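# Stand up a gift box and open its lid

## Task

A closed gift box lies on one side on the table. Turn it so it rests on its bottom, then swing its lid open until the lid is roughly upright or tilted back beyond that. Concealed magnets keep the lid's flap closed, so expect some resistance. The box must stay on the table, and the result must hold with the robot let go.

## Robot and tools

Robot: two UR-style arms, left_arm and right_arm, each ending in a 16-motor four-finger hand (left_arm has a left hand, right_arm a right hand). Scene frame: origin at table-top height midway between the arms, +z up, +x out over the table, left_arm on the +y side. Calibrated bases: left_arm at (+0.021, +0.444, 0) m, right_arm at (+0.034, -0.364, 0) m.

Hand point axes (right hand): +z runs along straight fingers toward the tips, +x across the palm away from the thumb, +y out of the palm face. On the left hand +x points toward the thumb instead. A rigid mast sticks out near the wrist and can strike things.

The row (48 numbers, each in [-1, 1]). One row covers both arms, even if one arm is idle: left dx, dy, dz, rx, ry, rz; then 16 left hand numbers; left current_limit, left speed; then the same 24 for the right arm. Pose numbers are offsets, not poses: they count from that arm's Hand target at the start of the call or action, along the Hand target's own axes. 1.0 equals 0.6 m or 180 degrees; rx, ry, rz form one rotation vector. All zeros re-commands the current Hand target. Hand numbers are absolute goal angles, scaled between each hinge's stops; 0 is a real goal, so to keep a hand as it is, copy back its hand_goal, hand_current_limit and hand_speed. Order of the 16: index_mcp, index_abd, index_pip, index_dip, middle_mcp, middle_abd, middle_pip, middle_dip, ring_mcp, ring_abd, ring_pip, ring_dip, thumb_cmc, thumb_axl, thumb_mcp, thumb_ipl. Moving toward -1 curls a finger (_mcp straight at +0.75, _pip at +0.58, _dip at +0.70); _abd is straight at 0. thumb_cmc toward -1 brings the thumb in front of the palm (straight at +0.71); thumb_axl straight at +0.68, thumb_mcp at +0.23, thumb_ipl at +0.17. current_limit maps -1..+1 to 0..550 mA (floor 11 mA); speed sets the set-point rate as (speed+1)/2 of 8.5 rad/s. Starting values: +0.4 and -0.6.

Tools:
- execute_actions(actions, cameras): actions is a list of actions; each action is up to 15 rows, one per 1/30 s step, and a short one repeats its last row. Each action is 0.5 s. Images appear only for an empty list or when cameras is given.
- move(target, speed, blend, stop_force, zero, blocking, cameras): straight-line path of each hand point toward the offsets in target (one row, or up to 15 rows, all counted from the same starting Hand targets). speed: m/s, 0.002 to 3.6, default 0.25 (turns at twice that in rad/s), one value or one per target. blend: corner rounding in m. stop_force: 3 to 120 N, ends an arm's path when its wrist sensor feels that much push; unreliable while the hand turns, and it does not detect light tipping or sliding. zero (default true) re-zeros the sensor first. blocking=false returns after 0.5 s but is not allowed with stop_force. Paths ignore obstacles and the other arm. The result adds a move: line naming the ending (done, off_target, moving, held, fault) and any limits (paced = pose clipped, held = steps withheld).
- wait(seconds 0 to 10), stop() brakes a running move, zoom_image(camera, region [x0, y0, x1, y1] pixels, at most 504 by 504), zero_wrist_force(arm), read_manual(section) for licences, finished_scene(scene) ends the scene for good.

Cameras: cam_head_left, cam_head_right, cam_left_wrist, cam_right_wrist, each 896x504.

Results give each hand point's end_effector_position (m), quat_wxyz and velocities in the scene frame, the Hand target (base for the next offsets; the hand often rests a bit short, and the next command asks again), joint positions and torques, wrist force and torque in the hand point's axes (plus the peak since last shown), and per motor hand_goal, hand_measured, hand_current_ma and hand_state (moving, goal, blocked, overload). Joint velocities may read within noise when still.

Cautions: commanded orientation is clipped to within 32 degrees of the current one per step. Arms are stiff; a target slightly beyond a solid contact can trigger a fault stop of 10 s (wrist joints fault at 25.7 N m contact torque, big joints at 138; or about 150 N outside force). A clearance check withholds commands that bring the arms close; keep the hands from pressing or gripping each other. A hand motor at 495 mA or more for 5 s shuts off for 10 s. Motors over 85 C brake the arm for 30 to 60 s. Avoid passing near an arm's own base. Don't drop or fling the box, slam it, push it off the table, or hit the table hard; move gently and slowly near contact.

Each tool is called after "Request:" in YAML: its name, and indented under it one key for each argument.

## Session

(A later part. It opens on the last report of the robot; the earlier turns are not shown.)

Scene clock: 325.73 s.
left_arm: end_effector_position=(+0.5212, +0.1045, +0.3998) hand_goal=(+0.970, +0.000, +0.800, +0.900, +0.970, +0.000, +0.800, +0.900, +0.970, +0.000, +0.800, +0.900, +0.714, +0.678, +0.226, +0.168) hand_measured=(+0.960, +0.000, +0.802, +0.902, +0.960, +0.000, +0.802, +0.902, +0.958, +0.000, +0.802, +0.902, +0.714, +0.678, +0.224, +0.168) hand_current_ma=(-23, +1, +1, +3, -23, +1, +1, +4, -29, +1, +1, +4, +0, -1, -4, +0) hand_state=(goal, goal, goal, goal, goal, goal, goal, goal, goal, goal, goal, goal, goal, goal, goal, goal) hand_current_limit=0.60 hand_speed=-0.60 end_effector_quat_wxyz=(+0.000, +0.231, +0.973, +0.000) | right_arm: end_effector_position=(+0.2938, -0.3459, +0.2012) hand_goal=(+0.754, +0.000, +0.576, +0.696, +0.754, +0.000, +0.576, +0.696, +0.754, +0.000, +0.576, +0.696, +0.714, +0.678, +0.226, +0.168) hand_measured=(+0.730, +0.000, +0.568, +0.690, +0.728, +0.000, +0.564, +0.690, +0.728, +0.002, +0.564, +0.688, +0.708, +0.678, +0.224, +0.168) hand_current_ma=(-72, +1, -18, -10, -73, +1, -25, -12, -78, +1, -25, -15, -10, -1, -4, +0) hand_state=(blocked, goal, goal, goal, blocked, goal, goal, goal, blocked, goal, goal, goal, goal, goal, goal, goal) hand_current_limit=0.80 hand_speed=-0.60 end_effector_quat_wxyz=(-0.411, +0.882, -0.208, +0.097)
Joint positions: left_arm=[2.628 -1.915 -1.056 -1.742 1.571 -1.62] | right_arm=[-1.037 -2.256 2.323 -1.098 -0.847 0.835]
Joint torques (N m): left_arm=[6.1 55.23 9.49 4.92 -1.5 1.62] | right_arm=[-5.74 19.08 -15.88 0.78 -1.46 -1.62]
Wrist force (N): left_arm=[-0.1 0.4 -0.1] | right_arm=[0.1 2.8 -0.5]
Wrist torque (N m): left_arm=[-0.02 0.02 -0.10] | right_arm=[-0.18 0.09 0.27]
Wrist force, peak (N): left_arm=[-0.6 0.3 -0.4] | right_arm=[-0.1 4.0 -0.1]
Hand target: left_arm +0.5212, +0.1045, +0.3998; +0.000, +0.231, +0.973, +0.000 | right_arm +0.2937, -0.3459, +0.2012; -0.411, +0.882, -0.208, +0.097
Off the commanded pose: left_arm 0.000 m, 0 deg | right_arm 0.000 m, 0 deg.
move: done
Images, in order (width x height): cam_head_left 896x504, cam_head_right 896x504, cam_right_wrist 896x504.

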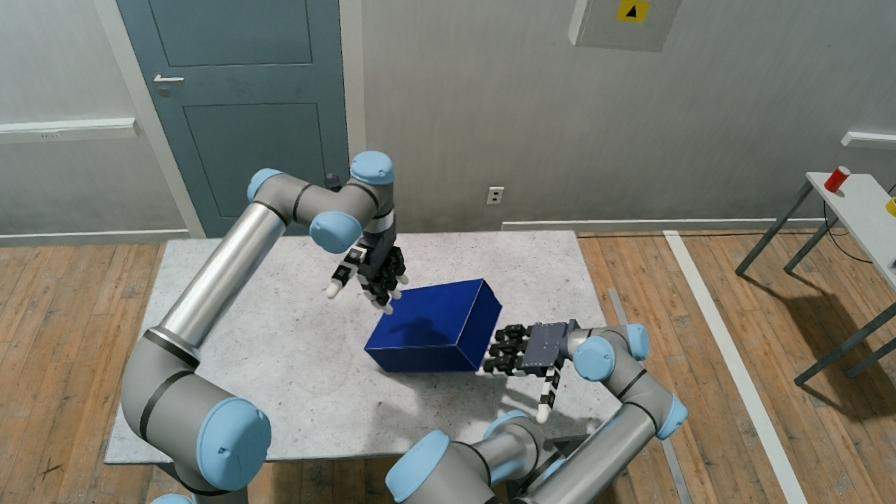

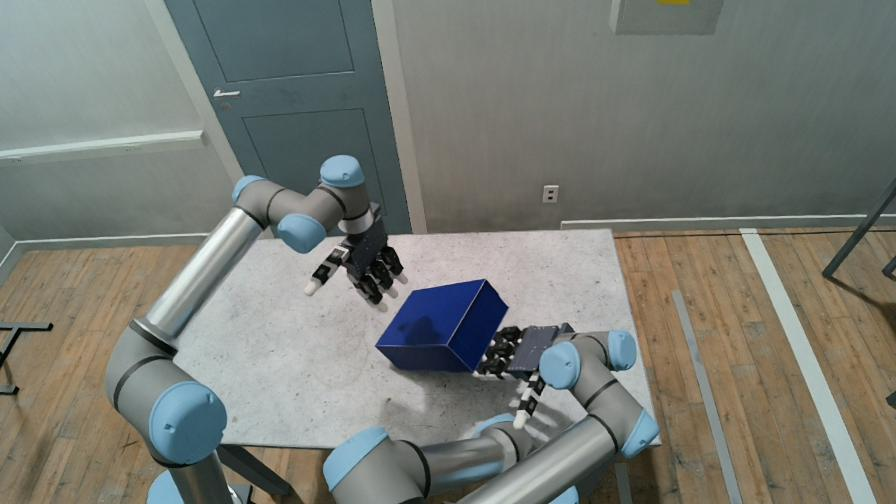

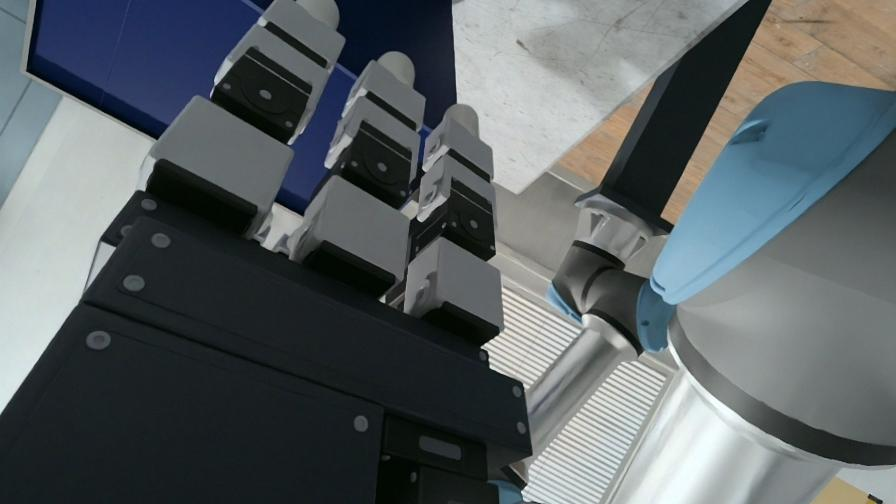

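Request:
move:
  target:
    - [0,0.05,0,0,0,0,0.97,0,0.8,0.9,0.97,0,0.8,0.9,0.97,0,0.8,0.9,0.714,0.678,0.226,0.168,0.6,-0.6,0,0.206,-0.012,0,0,0,0.754,0,0.576,0.696,0.754,0,0.576,0.696,0.754,0,0.576,0.696,0.714,0.678,0.226,0.168,0.8,-0.6]
    - [0,0.05,0,0,0,0,0.97,0,0.8,0.9,0.97,0,0.8,0.9,0.97,0,0.8,0.9,0.714,0.678,0.226,0.168,0.6,-0.6,0,0.29,0,0,0,0,0.754,0,0.576,0.696,0.754,0,0.576,0.696,0.754,0,0.576,0.696,0.714,0.678,0.226,0.168,0.8,-0.6]
  speed: 0.05
  blend: 0.02
  cameras: ["cam_head_left","cam_head_right","cam_right_wrist"]

Scene clock: 344.30 s.
left_arm: end_effector_position=(+0.5345, +0.1308, +0.3998) hand_goal=(+0.970, +0.000, +0.800, +0.900, +0.970, +0.000, +0.800, +0.900, +0.970, +0.000, +0.800, +0.900, +0.714, +0.678, +0.226, +0.168) hand_measured=(+0.960, +0.000, +0.802, +0.902, +0.960, +0.000, +0.802, +0.902, +0.958, +0.000, +0.802, +0.902, +0.714, +0.678, +0.224, +0.168) hand_current_ma=(-23, +1, +1, +3, -23, +1, +1, +4, -29, +1, +1, +4, +0, -1, -4, +0) hand_state=(goal, goal, goal, goal, goal, goal, goal, goal, goal, goal, goal, goal, goal, goal, goal, goal) hand_current_limit=0.60 hand_speed=-0.60 end_effector_quat_wxyz=(+0.000, +0.231, +0.973, +0.000) | right_arm: end_effector_position=(+0.2568, -0.4194, +0.1129) hand_goal=(+0.754, +0.000, +0.576, +0.696, +0.754, +0.000, +0.576, +0.696, +0.754, +0.000, +0.576, +0.696, +0.714, +0.678, +0.226, +0.168) hand_measured=(+0.734, +0.000, +0.570, +0.692, +0.736, +0.000, +0.570, +0.692, +0.736, +0.002, +0.570, +0.692, +0.708, +0.678, +0.224, +0.168) hand_current_ma=(-54, +1, -12, -6, -48, +1, -13, -6, -49, +1, -12, -7, -12, -1, -4, +0) hand_state=(goal, goal, goal, goal, goal, goal, goal, goal, goal, goal, goal, goal, goal, goal, goal, goal) hand_current_limit=0.80 hand_speed=-0.60 end_effector_quat_wxyz=(-0.411, +0.882, -0.208, +0.097)
Joint positions: left_arm=[2.675 -1.896 -1.081 -1.735 1.571 -1.573] | right_arm=[-1.338 -2.128 2.471 -1.193 -1.026 0.533]
Joint torques (N m): left_arm=[7.37 54.13 10.37 4.87 0.51 1.79] | right_arm=[6.45 -9 -32.6 1.28 3.68 2.38]
Wrist force (N): left_arm=[-0.1 0.2 0.0] | right_arm=[0.3 0.8 -1.2]
Wrist torque (N m): left_arm=[-0.06 0.01 -0.08] | right_arm=[0.01 0.04 0.00]
Wrist force, peak (N): left_arm=[-0.5 0.6 0.0] | right_arm=[-0.2 3.9 0.2]
Hand target: left_arm +0.5345, +0.1308, +0.3998; +0.000, +0.231, +0.973, +0.000 | right_arm +0.2569, -0.4193, +0.1130; -0.411, +0.882, -0.208, +0.097 (not the last commanded pose)
Off the commanded pose: left_arm 0.001 m, 0 deg | right_arm 0.054 m, 0 deg.
move: held (right_arm; a check stopped the path); path passed 0 of 2 targets; limits=held
pose unreachable (right arm): on one or more control steps of this call, first in action 0 (counted from 0), this arm could not follow its commanded pose, so it was not sent that pose on those steps. It may still have moved: this result reports where it is.
cause: moving toward the commanded pose would bring two parts of the arm too close to each other (joints 2 (shoulder lift) to 6 (wrist 3) lie between them).
Images, in order (width x height): cam_head_left 896x504, cam_head_right 896x504, cam_right_wrist 896x504.

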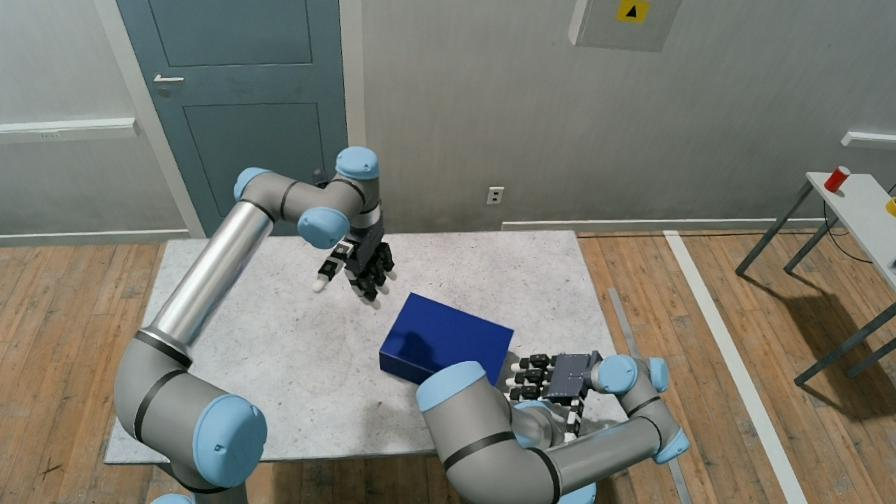

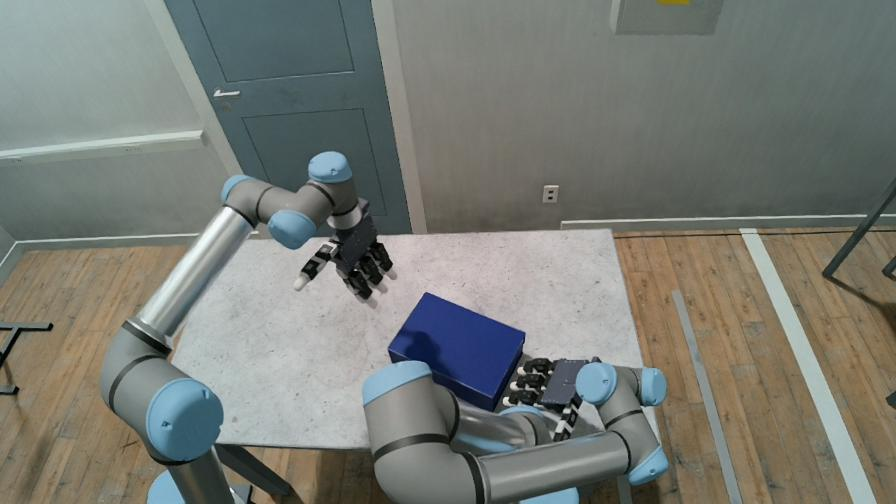

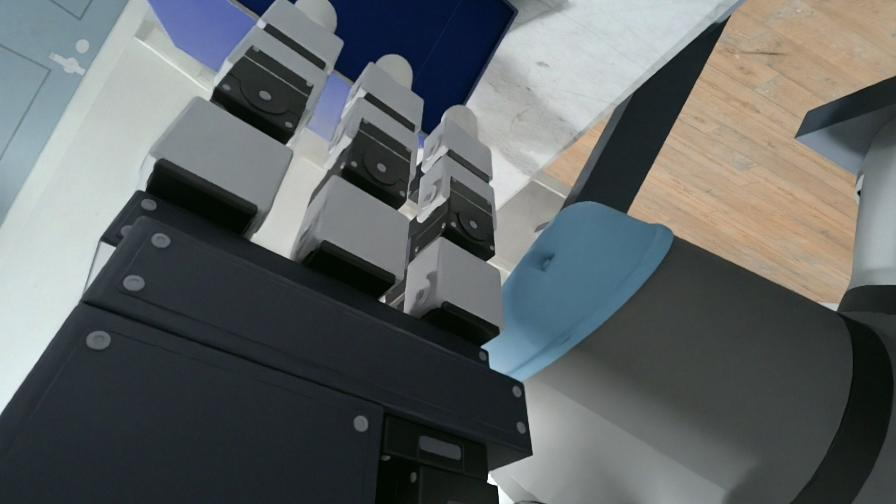

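Request:
zoom_image:
  camera: "cam_head_left"
  region: [360, 280, 620, 460]

Request:
zoom_image:
  camera: "cam_head_right"
  region: [360, 280, 620, 460]

Scaled by 1.938 from the camera's 896x504 image, which has a finer 1280x720 frame.

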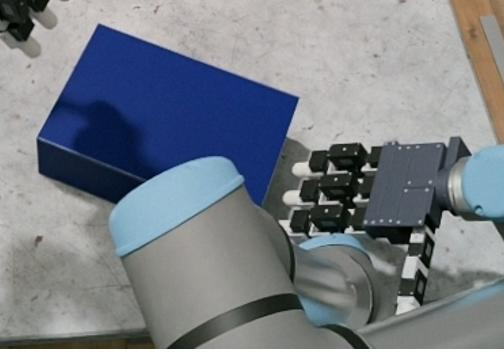

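Scaled by 1.938 from the camera's 896x504 image, which has a finer 1280x720 frame.

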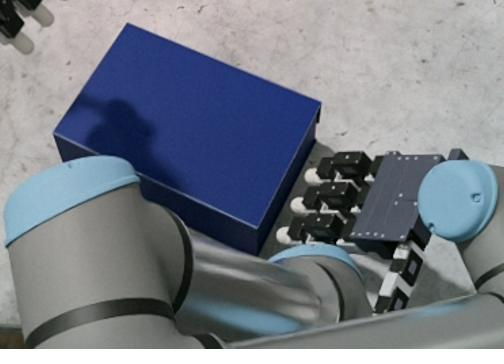

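Request:
move:
  target: [0,0.2,-0.05,0,0,0,0.754,0,0.576,0.696,0.754,0,0.576,0.696,0.754,0,0.576,0.696,0.714,0.678,0.226,0.168,0.6,-0.6,0,-0.24,-0.246,0,0,0,0.754,0,0.576,0.696,0.754,0,0.576,0.696,0.754,0,0.576,0.696,0.714,0.678,0.226,0.168,0.8,-0.6]
  speed: 0.2
  cameras: ["cam_head_left","cam_head_right","cam_right_wrist"]

Scene clock: 389.23 s.
left_arm: end_effector_position=(+0.5884, +0.2380, +0.4298) hand_goal=(+0.754, +0.000, +0.576, +0.696, +0.754, +0.000, +0.576, +0.696, +0.754, +0.000, +0.576, +0.696, +0.714, +0.678, +0.226, +0.168) hand_measured=(+0.754, +0.000, +0.578, +0.698, +0.754, +0.000, +0.578, +0.700, +0.754, +0.000, +0.578, +0.698, +0.714, +0.678, +0.224, +0.168) hand_current_ma=(+1, +1, +3, +4, +1, +1, +3, +4, +1, +1, +3, +4, +0, -1, -4, +0) hand_state=(goal, goal, goal, goal, goal, goal, goal, goal, goal, goal, goal, goal, goal, goal, goal, goal) hand_current_limit=0.60 hand_speed=-0.60 end_effector_quat_wxyz=(+0.000, +0.231, +0.973, +0.000) | right_arm: end_effector_position=(+0.2477, -0.4377, +0.3181) hand_goal=(+0.754, +0.000, +0.576, +0.696, +0.754, +0.000, +0.576, +0.696, +0.754, +0.000, +0.576, +0.696, +0.714, +0.678, +0.226, +0.168) hand_measured=(+0.736, +0.000, +0.570, +0.692, +0.736, +0.000, +0.570, +0.692, +0.736, +0.002, +0.570, +0.692, +0.708, +0.678, +0.224, +0.168) hand_current_ma=(-52, +1, -11, -6, -46, +1, -13, -6, -46, +1, -12, -6, -12, -1, -4, +0) hand_state=(goal, goal, goal, goal, goal, goal, goal, goal, goal, goal, goal, goal, goal, goal, goal, goal) hand_current_limit=0.80 hand_speed=-0.60 end_effector_quat_wxyz=(-0.411, +0.882, -0.208, +0.097)
Joint positions: left_arm=[2.869 -1.874 -1.033 -1.806 1.571 -1.378] | right_arm=[-1.398 -2.144 1.941 -0.622 -1.066 0.482]
Joint torques (N m): left_arm=[6.29 25.58 31.43 0.45 -1.58 1.56] | right_arm=[-6.16 15.37 -33.48 1.23 -2.35 -1.77]
Wrist force (N): left_arm=[-0.3 0.2 0.2] | right_arm=[0.2 0.6 -1.0]
Wrist torque (N m): left_arm=[0.00 0.04 -0.10] | right_arm=[-0.01 0.04 0.28]
Wrist force, peak (N): left_arm=[-0.2 0.9 0.0] | right_arm=[0.5 1.0 -1.8]
Hand target: left_arm +0.5884, +0.2380, +0.4298; +0.000, +0.231, +0.973, +0.000 | right_arm +0.2477, -0.4377, +0.3182; -0.411, +0.882, -0.208, +0.097
Off the commanded pose: left_arm 0.000 m, 0 deg | right_arm 0.000 m, 0 deg.
move: done
Images, in order (width x height): cam_head_left 896x504, cam_head_right 896x504, cam_right_wrist 896x504.

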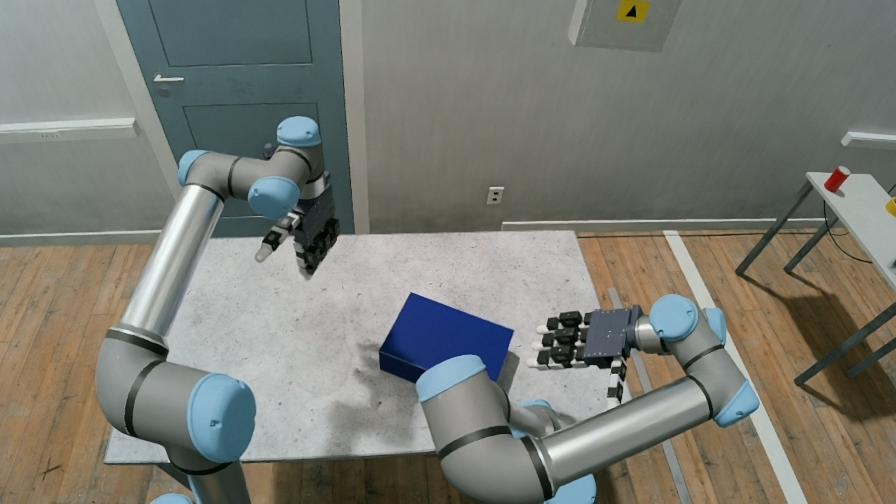

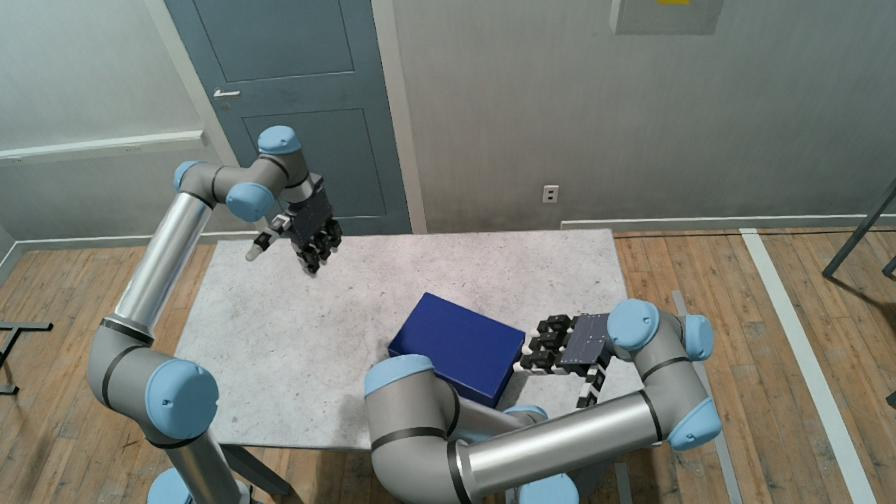

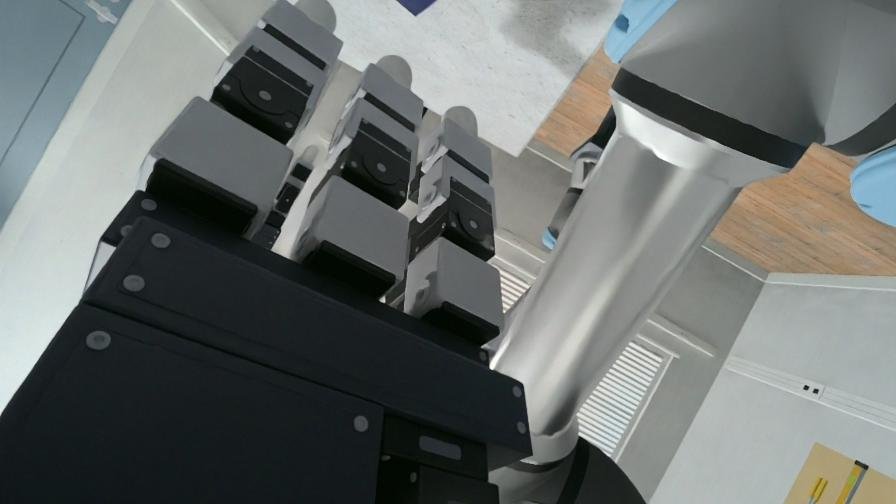

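Request:
move:
  target: [0,0,0,0,0,0,0.754,0,0.576,0.696,0.754,0,0.576,0.696,0.754,0,0.576,0.696,0.714,0.678,0.226,0.168,0.6,-0.6,0.453,-0.263,0.054,-0.2716,-0.0708,-0.1518,0.754,0,0.576,0.696,0.754,0,0.576,0.696,0.754,0,0.576,0.696,0.714,0.678,0.226,0.168,0.8,-0.6]
  speed: 0.4

Request:
move:
  target: [0,0,0,0,0,0,0.754,0,0.576,0.696,0.754,0,0.576,0.696,0.754,0,0.576,0.696,0.714,0.678,0.226,0.168,0.6,-0.6,0,0,0,0,0,0.656,0.754,0,0.576,0.696,0.754,0,0.576,0.696,0.754,0,0.576,0.696,0.714,0.678,0.226,0.168,0.8,-0.6]
  speed: 0.4
  cameras: ["cam_head_left","cam_head_right","cam_right_wrist"]

Scene clock: 413.30 s.
left_arm: end_effector_position=(+0.5884, +0.2380, +0.4298) hand_goal=(+0.754, +0.000, +0.576, +0.696, +0.754, +0.000, +0.576, +0.696, +0.754, +0.000, +0.576, +0.696, +0.714, +0.678, +0.226, +0.168) hand_measured=(+0.754, +0.000, +0.578, +0.698, +0.754, +0.000, +0.578, +0.700, +0.754, +0.000, +0.578, +0.698, +0.714, +0.678, +0.224, +0.168) hand_current_ma=(+1, +1, +3, +4, +1, +1, +3, +4, +1, +1, +3, +4, +0, -1, -4, +0) hand_state=(goal, goal, goal, goal, goal, goal, goal, goal, goal, goal, goal, goal, goal, goal, goal, goal) hand_current_limit=0.60 hand_speed=-0.60 end_effector_quat_wxyz=(+0.000, +0.231, +0.973, +0.000) | right_arm: end_effector_position=(+0.5472, -0.4462, +0.4182) hand_goal=(+0.754, +0.000, +0.576, +0.696, +0.754, +0.000, +0.576, +0.696, +0.754, +0.000, +0.576, +0.696, +0.714, +0.678, +0.226, +0.168) hand_measured=(+0.748, +0.000, +0.574, +0.694, +0.750, +0.000, +0.572, +0.694, +0.750, +0.002, +0.572, +0.692, +0.712, +0.678, +0.224, +0.168) hand_current_ma=(-11, +1, -5, -5, -9, +1, -5, -5, -9, +1, -5, -5, -5, -1, -4, +0) hand_state=(goal, goal, goal, goal, goal, goal, goal, goal, goal, goal, goal, goal, goal, goal, goal, goal) hand_current_limit=0.80 hand_speed=-0.60 end_effector_quat_wxyz=(+0.000, +1.000, +0.023, +0.000)
Joint positions: left_arm=[2.869 -1.874 -1.033 -1.806 1.571 -1.378] | right_arm=[-0.294 -1.506 1.349 -1.414 -1.571 1.277]
Joint torques (N m): left_arm=[7.55 25.96 31.18 0.45 -1.73 1.67] | right_arm=[7.3 -11.73 -35.83 -0.29 -3.17 2.25]
Wrist force (N): left_arm=[-0.2 0.3 -0.1] | right_arm=[-0.2 0.1 -0.4]
Wrist torque (N m): left_arm=[0.03 0.03 -0.09] | right_arm=[0.03 0.04 -0.02]
Wrist force, peak (N): left_arm=[-0.3 0.7 0.2] | right_arm=[-0.1 1.5 -1.4]
Hand target: left_arm +0.5884, +0.2380, +0.4298; +0.000, +0.231, +0.973, +0.000 | right_arm +0.5473, -0.4462, +0.4182; +0.000, +1.000, +0.023, +0.000
Off the commanded pose: left_arm 0.000 m, 0 deg | right_arm 0.000 m, 0 deg.
move: done

Scene clock: 416.70 s.
left_arm: end_effector_position=(+0.5884, +0.2380, +0.4298) hand_goal=(+0.754, +0.000, +0.576, +0.696, +0.754, +0.000, +0.576, +0.696, +0.754, +0.000, +0.576, +0.696, +0.714, +0.678, +0.226, +0.168) hand_measured=(+0.754, +0.000, +0.578, +0.698, +0.754, +0.000, +0.578, +0.700, +0.754, +0.000, +0.578, +0.698, +0.714, +0.678, +0.224, +0.168) hand_current_ma=(+1, +1, +3, +4, +1, +1, +3, +4, +1, +1, +3, +4, +0, -1, -4, +0) hand_state=(goal, goal, goal, goal, goal, goal, goal, goal, goal, goal, goal, goal, goal, goal, goal, goal) hand_current_limit=0.60 hand_speed=-0.60 end_effector_quat_wxyz=(+0.000, +0.231, +0.973, +0.000) | right_arm: end_effector_position=(+0.5473, -0.4462, +0.4182) hand_goal=(+0.754, +0.000, +0.576, +0.696, +0.754, +0.000, +0.576, +0.696, +0.754, +0.000, +0.576, +0.696, +0.714, +0.678, +0.226, +0.168) hand_measured=(+0.750, +0.000, +0.574, +0.694, +0.750, +0.000, +0.572, +0.694, +0.750, +0.002, +0.574, +0.692, +0.712, +0.678, +0.224, +0.168) hand_current_ma=(-10, +1, -4, -5, -9, +1, -5, -5, -8, +1, -5, -5, -4, -1, -4, +0) hand_state=(goal, goal, goal, goal, goal, goal, goal, goal, goal, goal, goal, goal, goal, goal, goal, goal) hand_current_limit=0.80 hand_speed=-0.60 end_effector_quat_wxyz=(+0.000, -0.534, +0.845, +0.000)
Joint positions: left_arm=[2.869 -1.874 -1.033 -1.806 1.571 -1.378] | right_arm=[-0.508 -1.343 1.16 -1.388 -1.571 3.123]
Joint torques (N m): left_arm=[7.14 26.2 30.23 0.32 -1.61 1.76] | right_arm=[-6.3 -43.21 -15.82 -4.17 -2.93 2.21]
Wrist force (N): left_arm=[0.1 0.2 0.3] | right_arm=[0.1 -0.1 -0.5]
Wrist torque (N m): left_arm=[-0.01 -0.01 -0.07] | right_arm=[0.00 0.04 -0.03]
Wrist force, peak (N): left_arm=[-0.3 0.6 0.2] | right_arm=[-0.4 0.2 -0.7]
Hand target: left_arm +0.5884, +0.2380, +0.4298; +0.000, +0.231, +0.973, +0.000 | right_arm +0.5473, -0.4462, +0.4182; +0.000, -0.534, +0.845, +0.000
Off the commanded pose: left_arm 0.000 m, 0 deg | right_arm 0.000 m, 0 deg.
move: done
Images, in order (width x height): cam_head_left 896x504, cam_head_right 896x504, cam_right_wrist 896x504.

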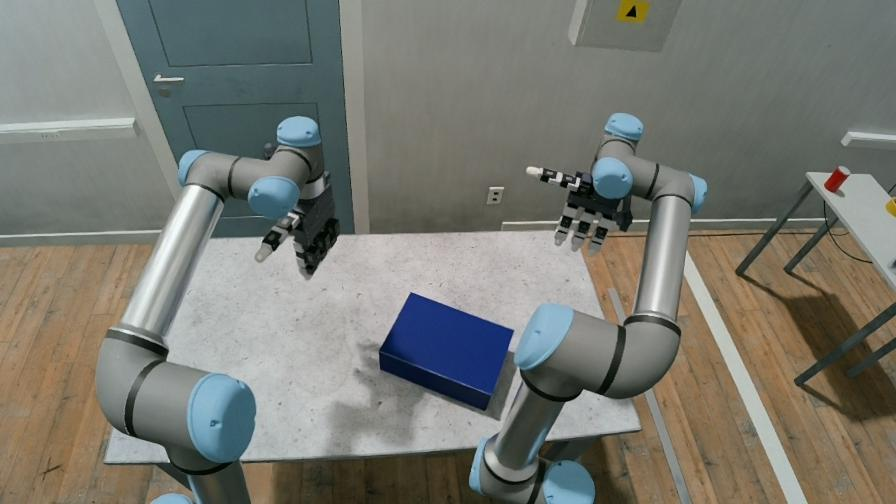

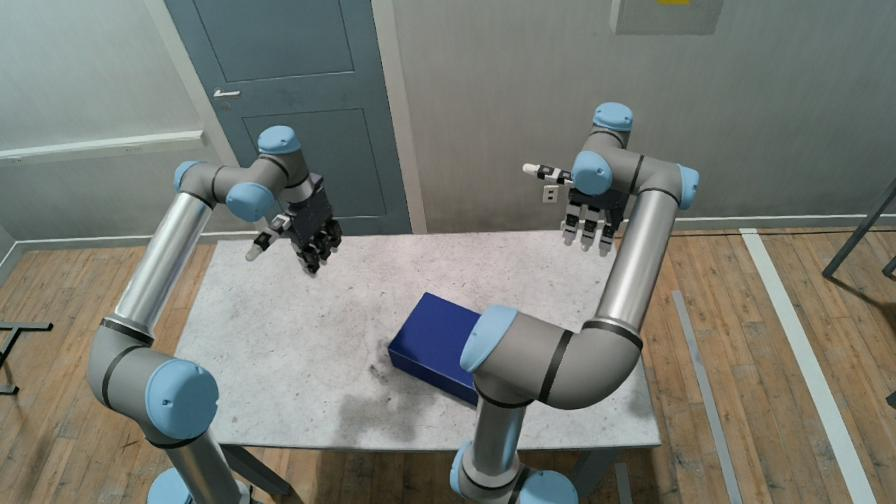

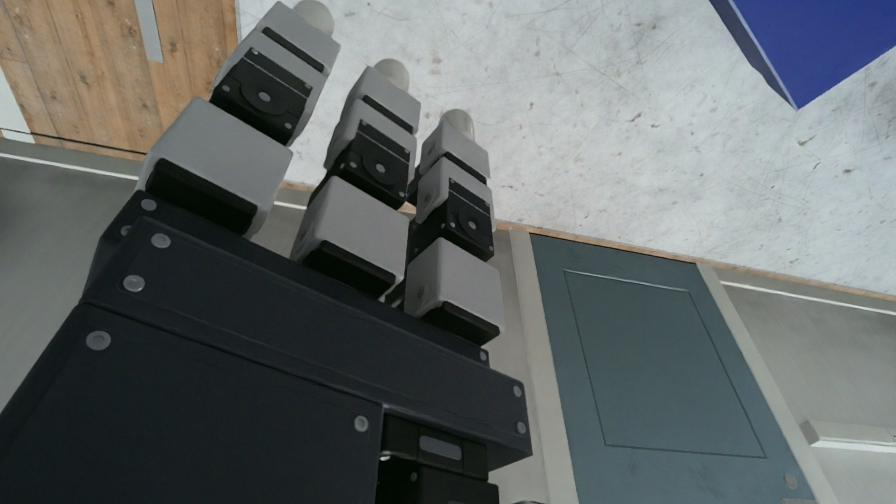

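Request:
move:
  target: [0,0,0,0,0,0,0.754,0,0.576,0.696,0.754,0,0.576,0.696,0.754,0,0.576,0.696,0.714,0.678,0.226,0.168,0.6,-0.6,-0.349,0.076,0.197,0,0,0,0.754,0,0.576,0.696,0.754,0,0.576,0.696,0.754,0,0.576,0.696,0.714,0.678,0.226,0.168,0.8,-0.6]
  speed: 0.3
  cameras: ["all"]

Scene clock: 426.77 s.
left_arm: end_effector_position=(+0.5884, +0.2380, +0.4298) hand_goal=(+0.754, +0.000, +0.576, +0.696, +0.754, +0.000, +0.576, +0.696, +0.754, +0.000, +0.576, +0.696, +0.714, +0.678, +0.226, +0.168) hand_measured=(+0.754, +0.000, +0.578, +0.698, +0.754, +0.000, +0.578, +0.700, +0.754, +0.000, +0.578, +0.698, +0.714, +0.678, +0.224, +0.168) hand_current_ma=(+1, +1, +3, +4, +1, +1, +3, +4, +1, +1, +3, +4, +0, -1, -4, +0) hand_state=(goal, goal, goal, goal, goal, goal, goal, goal, goal, goal, goal, goal, goal, goal, goal, goal) hand_current_limit=0.60 hand_speed=-0.60 end_effector_quat_wxyz=(+0.000, +0.231, +0.973, +0.000) | right_arm: end_effector_position=(+0.5959, -0.2377, +0.3001) hand_goal=(+0.754, +0.000, +0.576, +0.696, +0.754, +0.000, +0.576, +0.696, +0.754, +0.000, +0.576, +0.696, +0.714, +0.678, +0.226, +0.168) hand_measured=(+0.750, +0.000, +0.574, +0.694, +0.750, +0.000, +0.572, +0.694, +0.750, +0.002, +0.574, +0.692, +0.712, +0.678, +0.224, +0.168) hand_current_ma=(-9, +1, -4, -5, -8, +1, -5, -5, -8, +1, -5, -5, -4, -1, -4, +0) hand_state=(goal, goal, goal, goal, goal, goal, goal, goal, goal, goal, goal, goal, goal, goal, goal, goal) hand_current_limit=0.80 hand_speed=-0.60 end_effector_quat_wxyz=(+0.000, -0.534, +0.845, +0.000)
Joint positions: left_arm=[2.869 -1.874 -1.033 -1.806 1.571 -1.378] | right_arm=[-0.15 -1.265 1.362 -1.668 -1.571 3.482]
Joint torques (N m): left_arm=[6.1 27.01 31.85 0.55 -1.57 1.76] | right_arm=[6.86 -22.12 -35.66 -3.98 -3.04 2.2]
Wrist force (N): left_arm=[-0.3 0.2 0.0] | right_arm=[-0.3 -0.1 -0.6]
Wrist torque (N m): left_arm=[0.02 0.03 -0.10] | right_arm=[0.03 0.05 -0.03]
Wrist force, peak (N): left_arm=[-0.4 0.7 0.0] | right_arm=[-1.7 0.6 0.1]
Hand target: left_arm +0.5884, +0.2380, +0.4298; +0.000, +0.231, +0.973, +0.000 | right_arm +0.5959, -0.2375, +0.3000; +0.000, -0.534, +0.845, +0.000
Off the commanded pose: left_arm 0.000 m, 0 deg | right_arm 0.000 m, 0 deg.
move: done

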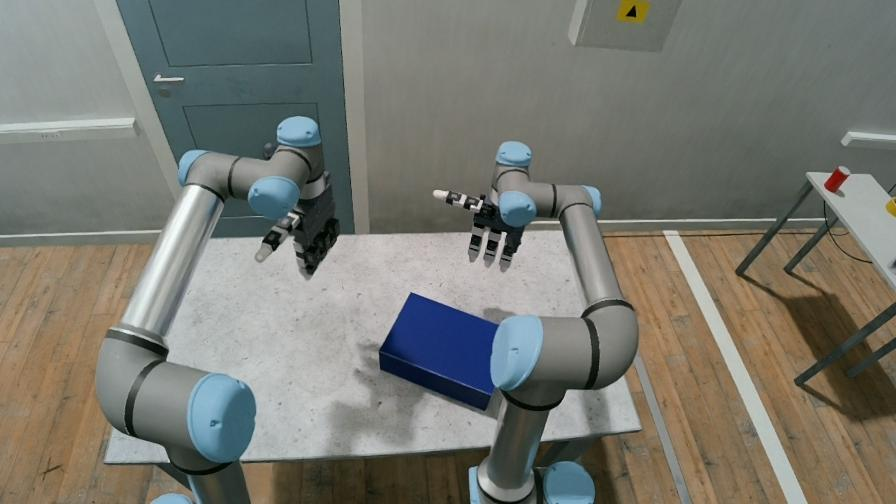

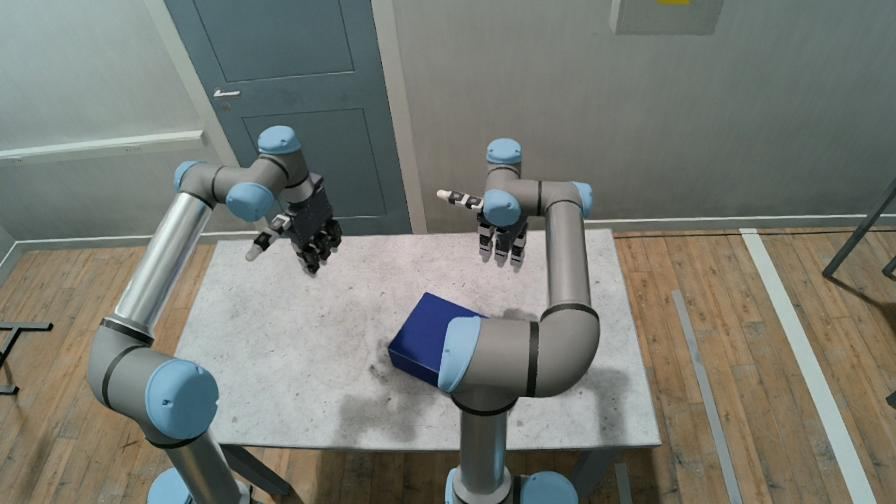

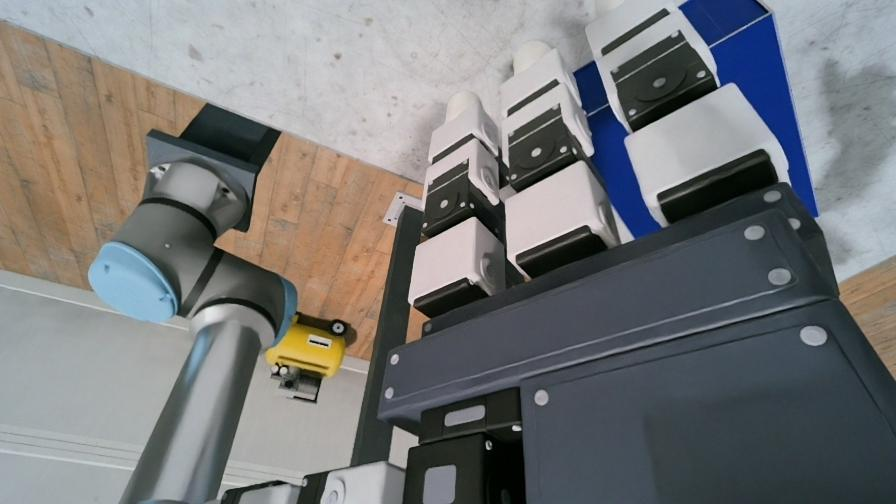

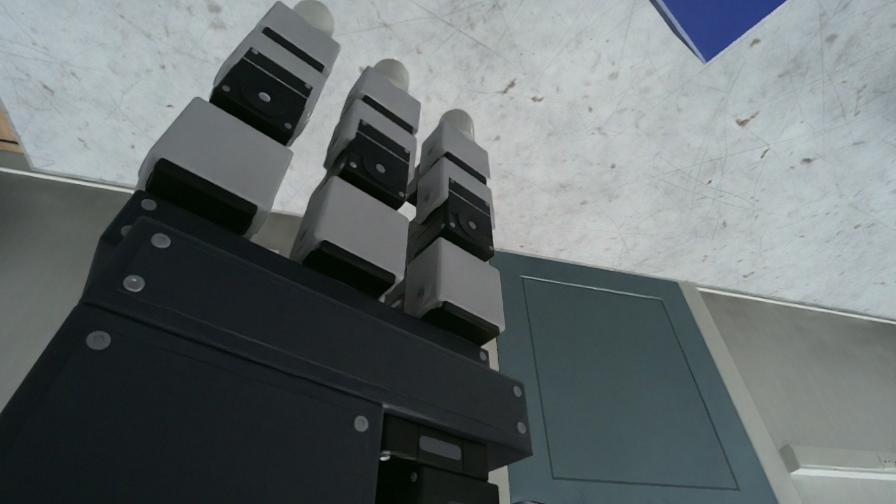

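Request:
move:
  target: [-0.333,0.0,0,0,0,0,0.754,0,0.576,0.696,0.754,0,0.576,0.696,0.754,0,0.576,0.696,0.714,0.678,0.226,0.168,0.6,-0.6,0,0,0,0,0,0,0.754,0,0.576,0.696,0.754,0,0.576,0.696,0.754,0,0.576,0.696,0.714,0.678,0.226,0.168,0.8,-0.6]
  speed: 0.3
  cameras: ["cam_left_wrist"]

Scene clock: 448.97 s.
left_arm: end_effector_position=(+0.7657, +0.1489, +0.4289) hand_goal=(+0.754, +0.000, +0.576, +0.696, +0.754, +0.000, +0.576, +0.696, +0.754, +0.000, +0.576, +0.696, +0.714, +0.678, +0.226, +0.168) hand_measured=(+0.754, +0.000, +0.578, +0.698, +0.754, +0.000, +0.578, +0.700, +0.754, +0.000, +0.578, +0.698, +0.714, +0.678, +0.224, +0.168) hand_current_ma=(+1, +1, +3, +4, +1, +1, +3, +4, +1, +1, +3, +4, +0, -1, -4, +0) hand_state=(goal, goal, goal, goal, goal, goal, goal, goal, goal, goal, goal, goal, goal, goal, goal, goal) hand_current_limit=0.60 hand_speed=-0.60 end_effector_quat_wxyz=(+0.091, +0.258, +0.962, -0.001) | right_arm: end_effector_position=(+0.5959, -0.2375, +0.3000) hand_goal=(+0.754, +0.000, +0.576, +0.696, +0.754, +0.000, +0.576, +0.696, +0.754, +0.000, +0.576, +0.696, +0.714, +0.678, +0.226, +0.168) hand_measured=(+0.750, +0.000, +0.574, +0.694, +0.750, +0.000, +0.572, +0.694, +0.750, +0.002, +0.574, +0.692, +0.712, +0.678, +0.224, +0.168) hand_current_ma=(-9, +1, -4, -5, -8, +1, -5, -5, -8, +1, -5, -5, -4, -1, -4, +0) hand_state=(goal, goal, goal, goal, goal, goal, goal, goal, goal, goal, goal, goal, goal, goal, goal, goal) hand_current_limit=0.80 hand_speed=-0.60 end_effector_quat_wxyz=(+0.000, -0.534, +0.845, +0.000)
Joint positions: left_arm=[2.819 -2.505 -0.035 -1.989 1.58 -1.369] | right_arm=[-0.149 -1.264 1.362 -1.668 -1.571 3.482]
Joint torques (N m): left_arm=[-6.22 47.08 29.31 4.9 1.57 1.47] | right_arm=[7.07 -22.42 -35.86 -4.08 -2.98 2.3]
Wrist force (N): left_arm=[-0.5 0.0 -0.5] | right_arm=[-0.2 0.1 -0.6]
Wrist torque (N m): left_arm=[0.02 0.04 -0.09] | right_arm=[0.05 0.04 -0.01]
Wrist force, peak (N): left_arm=[-1.2 0.5 0.1] | right_arm=[-0.1 -0.1 -1.0]
Hand target: left_arm +0.7669, +0.1482, +0.4298; +0.000, +0.231, +0.973, +0.000 | right_arm +0.5959, -0.2375, +0.3000; +0.000, -0.534, +0.845, +0.000
Off the commanded pose: left_arm 0.002 m, 11 deg | right_arm 0.000 m, 0 deg.
elbow stopped short (left arm): the move would have taken joint 3 (elbow) straighter than the controller allows.
move: off_target (left_arm)
Images, in order (width x height): cam_left_wrist 896x504.

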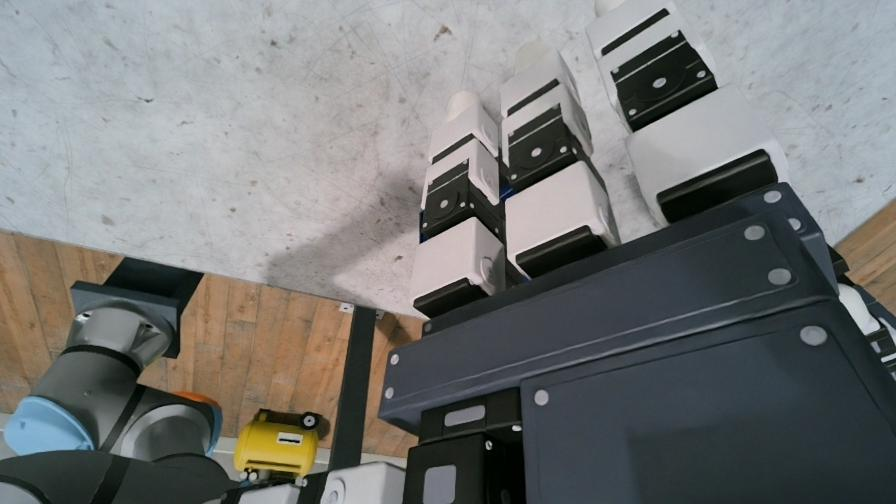

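Request:
move:
  target: [0.08,0.0,0,0,0,-0.15,0.754,0,0.576,0.696,0.754,0,0.576,0.696,0.754,0,0.576,0.696,0.714,0.678,0.226,0.168,0.6,-0.6,0,0,0,0,0,0,0.754,0,0.576,0.696,0.754,0,0.576,0.696,0.754,0,0.576,0.696,0.714,0.678,0.226,0.168,0.8,-0.6]
  speed: 0.3
  cameras: ["cam_left_wrist"]

Scene clock: 481.63 s.
left_arm: end_effector_position=(+0.7229, +0.1704, +0.4289) hand_goal=(+0.754, +0.000, +0.576, +0.696, +0.754, +0.000, +0.576, +0.696, +0.754, +0.000, +0.576, +0.696, +0.714, +0.678, +0.226, +0.168) hand_measured=(+0.754, +0.000, +0.578, +0.698, +0.754, +0.000, +0.578, +0.700, +0.754, +0.000, +0.578, +0.698, +0.714, +0.678, +0.224, +0.168) hand_current_ma=(+1, +1, +3, +4, +1, +1, +3, +4, +1, +1, +3, +4, +0, -1, -4, +0) hand_state=(goal, goal, goal, goal, goal, goal, goal, goal, goal, goal, goal, goal, goal, goal, goal, goal) hand_current_limit=0.60 hand_speed=-0.60 end_effector_quat_wxyz=(+0.079, +0.020, +0.996, -0.020) | right_arm: end_effector_position=(+0.5959, -0.2375, +0.3000) hand_goal=(+0.754, +0.000, +0.576, +0.696, +0.754, +0.000, +0.576, +0.696, +0.754, +0.000, +0.576, +0.696, +0.714, +0.678, +0.226, +0.168) hand_measured=(+0.750, +0.000, +0.574, +0.694, +0.750, +0.000, +0.572, +0.694, +0.750, +0.002, +0.574, +0.692, +0.712, +0.678, +0.224, +0.168) hand_current_ma=(-9, +1, -4, -5, -8, +1, -5, -5, -8, +1, -5, -5, -4, -1, -4, +0) hand_state=(goal, goal, goal, goal, goal, goal, goal, goal, goal, goal, goal, goal, goal, goal, goal, goal) hand_current_limit=0.80 hand_speed=-0.60 end_effector_quat_wxyz=(+0.000, -0.534, +0.845, +0.000)
Joint positions: left_arm=[2.844 -2.492 -0.035 -2.022 1.577 -1.829] | right_arm=[-0.149 -1.264 1.362 -1.668 -1.571 3.482]
Joint torques (N m): left_arm=[7.32 73.24 27.45 0.83 -1.43 -1.32] | right_arm=[6.71 -22.23 -35.73 -3.62 -2.93 2.11]
Wrist force (N): left_arm=[-0.5 0.1 -0.4] | right_arm=[-0.1 0.1 -0.7]
Wrist torque (N m): left_arm=[0.01 0.03 0.05] | right_arm=[0.05 0.02 0.00]
Wrist force, peak (N): left_arm=[-0.8 -0.1 -0.5] | right_arm=[-0.2 0.1 -1.0]
Hand target: left_arm +0.7240, +0.1698, +0.4298; +0.000, -0.003, +1.000, +0.000 | right_arm +0.5959, -0.2375, +0.3000; +0.000, -0.534, +0.845, +0.000
Off the commanded pose: left_arm 0.002 m, 10 deg | right_arm 0.000 m, 0 deg.
elbow stopped short (left arm): the move would have taken joint 3 (elbow) straighter than the controller allows.
move: off_target (left_arm)
Images, in order (width x height): cam_left_wrist 896x504.

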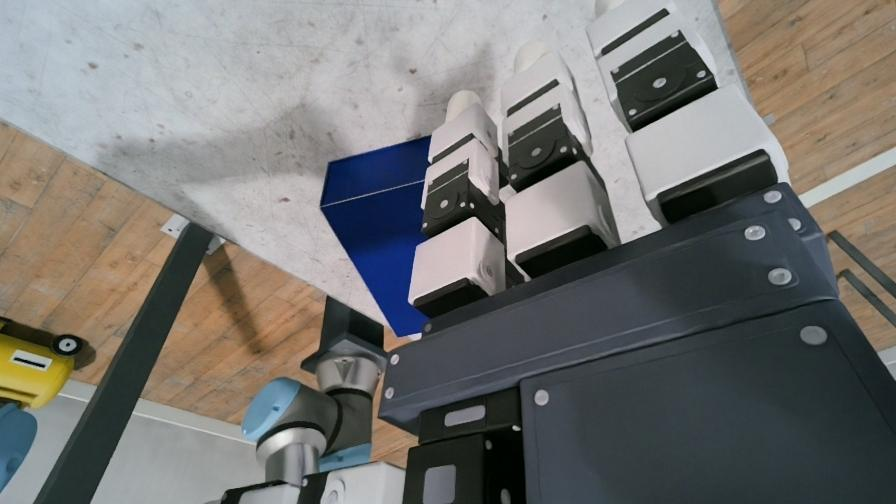

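Request:
move:
  target: [0.05,0.0,0.05,0,0,-0.13,0.754,0,0.576,0.696,0.754,0,0.576,0.696,0.754,0,0.576,0.696,0.714,0.678,0.226,0.168,0.6,-0.6,0,0,0,0,0,0,0.754,0,0.576,0.696,0.754,0,0.576,0.696,0.754,0,0.576,0.696,0.714,0.678,0.226,0.168,0.8,-0.6]
  speed: 0.3
  cameras: ["cam_left_wrist"]

Request:
zoom_image:
  camera: "cam_left_wrist"
  region: [150, 50, 450, 350]

Scene clock: 489.93 s.
left_arm: end_effector_position=(+0.6928, +0.1702, +0.3989) hand_goal=(+0.754, +0.000, +0.576, +0.696, +0.754, +0.000, +0.576, +0.696, +0.754, +0.000, +0.576, +0.696, +0.714, +0.678, +0.226, +0.168) hand_measured=(+0.754, +0.000, +0.578, +0.698, +0.754, +0.000, +0.578, +0.700, +0.754, +0.000, +0.578, +0.698, +0.714, +0.678, +0.224, +0.168) hand_current_ma=(+1, +1, +3, +4, +1, +1, +3, +4, +1, +1, +3, +4, +0, -1, -4, +0) hand_state=(goal, goal, goal, goal, goal, goal, goal, goal, goal, goal, goal, goal, goal, goal, goal, goal) hand_current_limit=0.60 hand_speed=-0.60 end_effector_quat_wxyz=(+0.036, -0.198, +0.979, -0.020) | right_arm: end_effector_position=(+0.5959, -0.2375, +0.3000) hand_goal=(+0.754, +0.000, +0.576, +0.696, +0.754, +0.000, +0.576, +0.696, +0.754, +0.000, +0.576, +0.696, +0.714, +0.678, +0.226, +0.168) hand_measured=(+0.750, +0.000, +0.574, +0.694, +0.750, +0.000, +0.572, +0.694, +0.750, +0.002, +0.574, +0.692, +0.712, +0.678, +0.224, +0.168) hand_current_ma=(-9, +1, -4, -5, -8, +1, -5, -5, -8, +1, -5, -5, -4, -1, -4, +0) hand_state=(goal, goal, goal, goal, goal, goal, goal, goal, goal, goal, goal, goal, goal, goal, goal, goal) hand_current_limit=0.80 hand_speed=-0.60 end_effector_quat_wxyz=(+0.000, -0.534, +0.845, +0.000)
Joint positions: left_arm=[2.868 -2.522 -0.035 -2.073 1.569 -2.245] | right_arm=[-0.149 -1.264 1.362 -1.668 -1.571 3.482]
Joint torques (N m): left_arm=[6.37 46.51 23.61 0.66 -1.67 -1.08] | right_arm=[6.09 -22.87 -35.67 -3.44 -2.93 2.05]
Wrist force (N): left_arm=[0.1 0.1 -0.6] | right_arm=[-0.2 0.2 -0.5]
Wrist torque (N m): left_arm=[0.04 -0.06 0.13] | right_arm=[0.05 0.04 -0.01]
Wrist force, peak (N): left_arm=[-0.6 -0.1 -1.0] | right_arm=[-0.4 0.0 -0.9]
Hand target: left_arm +0.6940, +0.1697, +0.3998; +0.000, -0.205, +0.979, +0.000 | right_arm +0.5959, -0.2375, +0.3000; +0.000, -0.534, +0.845, +0.000
Off the commanded pose: left_arm 0.002 m, 5 deg | right_arm 0.000 m, 0 deg.
elbow stopped short (left arm): the move would have taken joint 3 (elbow) straighter than the controller allows.
move: off_target (left_arm)
Images, in order (width x height): cam_left_wrist 896x504.

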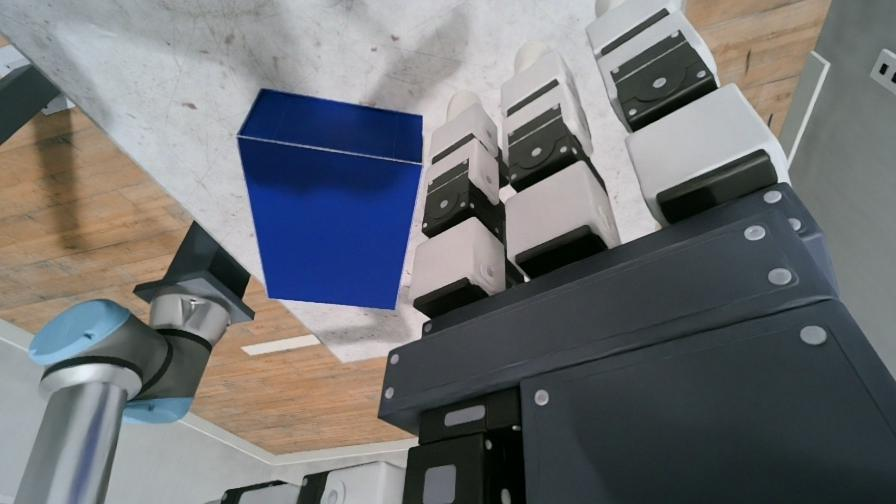

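Scaled by 1.680 from the camera's 896x504 image, which has a finer 1280x720 frame.

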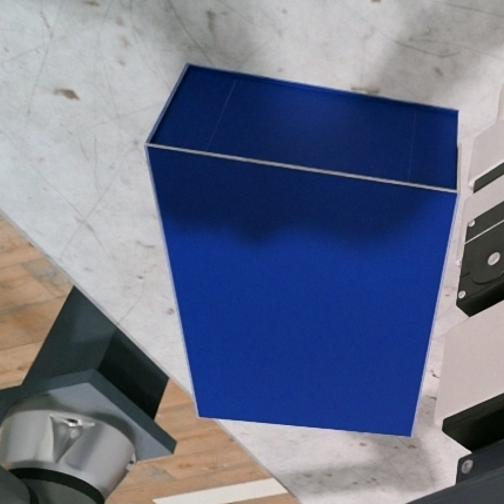

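Request:
zoom_image:
  camera: "cam_left_wrist"
  region: [370, 90, 450, 190]

Request:
zoom_image:
  camera: "cam_left_wrist"
  region: [230, 80, 310, 160]

Scaled by 5.040 from the camera's 896x504 image, which has a finer 1280x720 frame.

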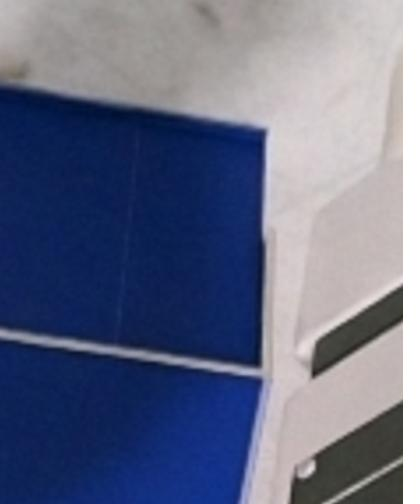

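Scaled by 6.300 from the camera's 896x504 image, which has a finer 1280x720 frame.

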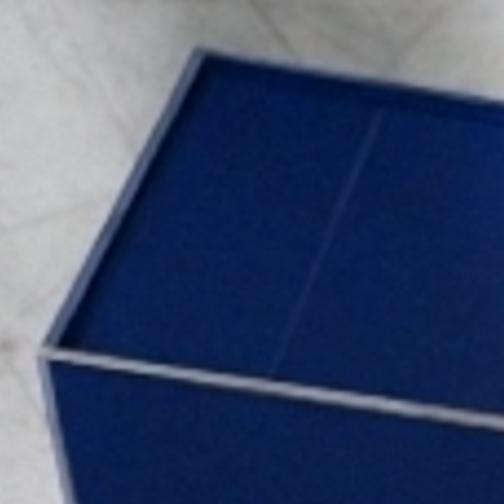

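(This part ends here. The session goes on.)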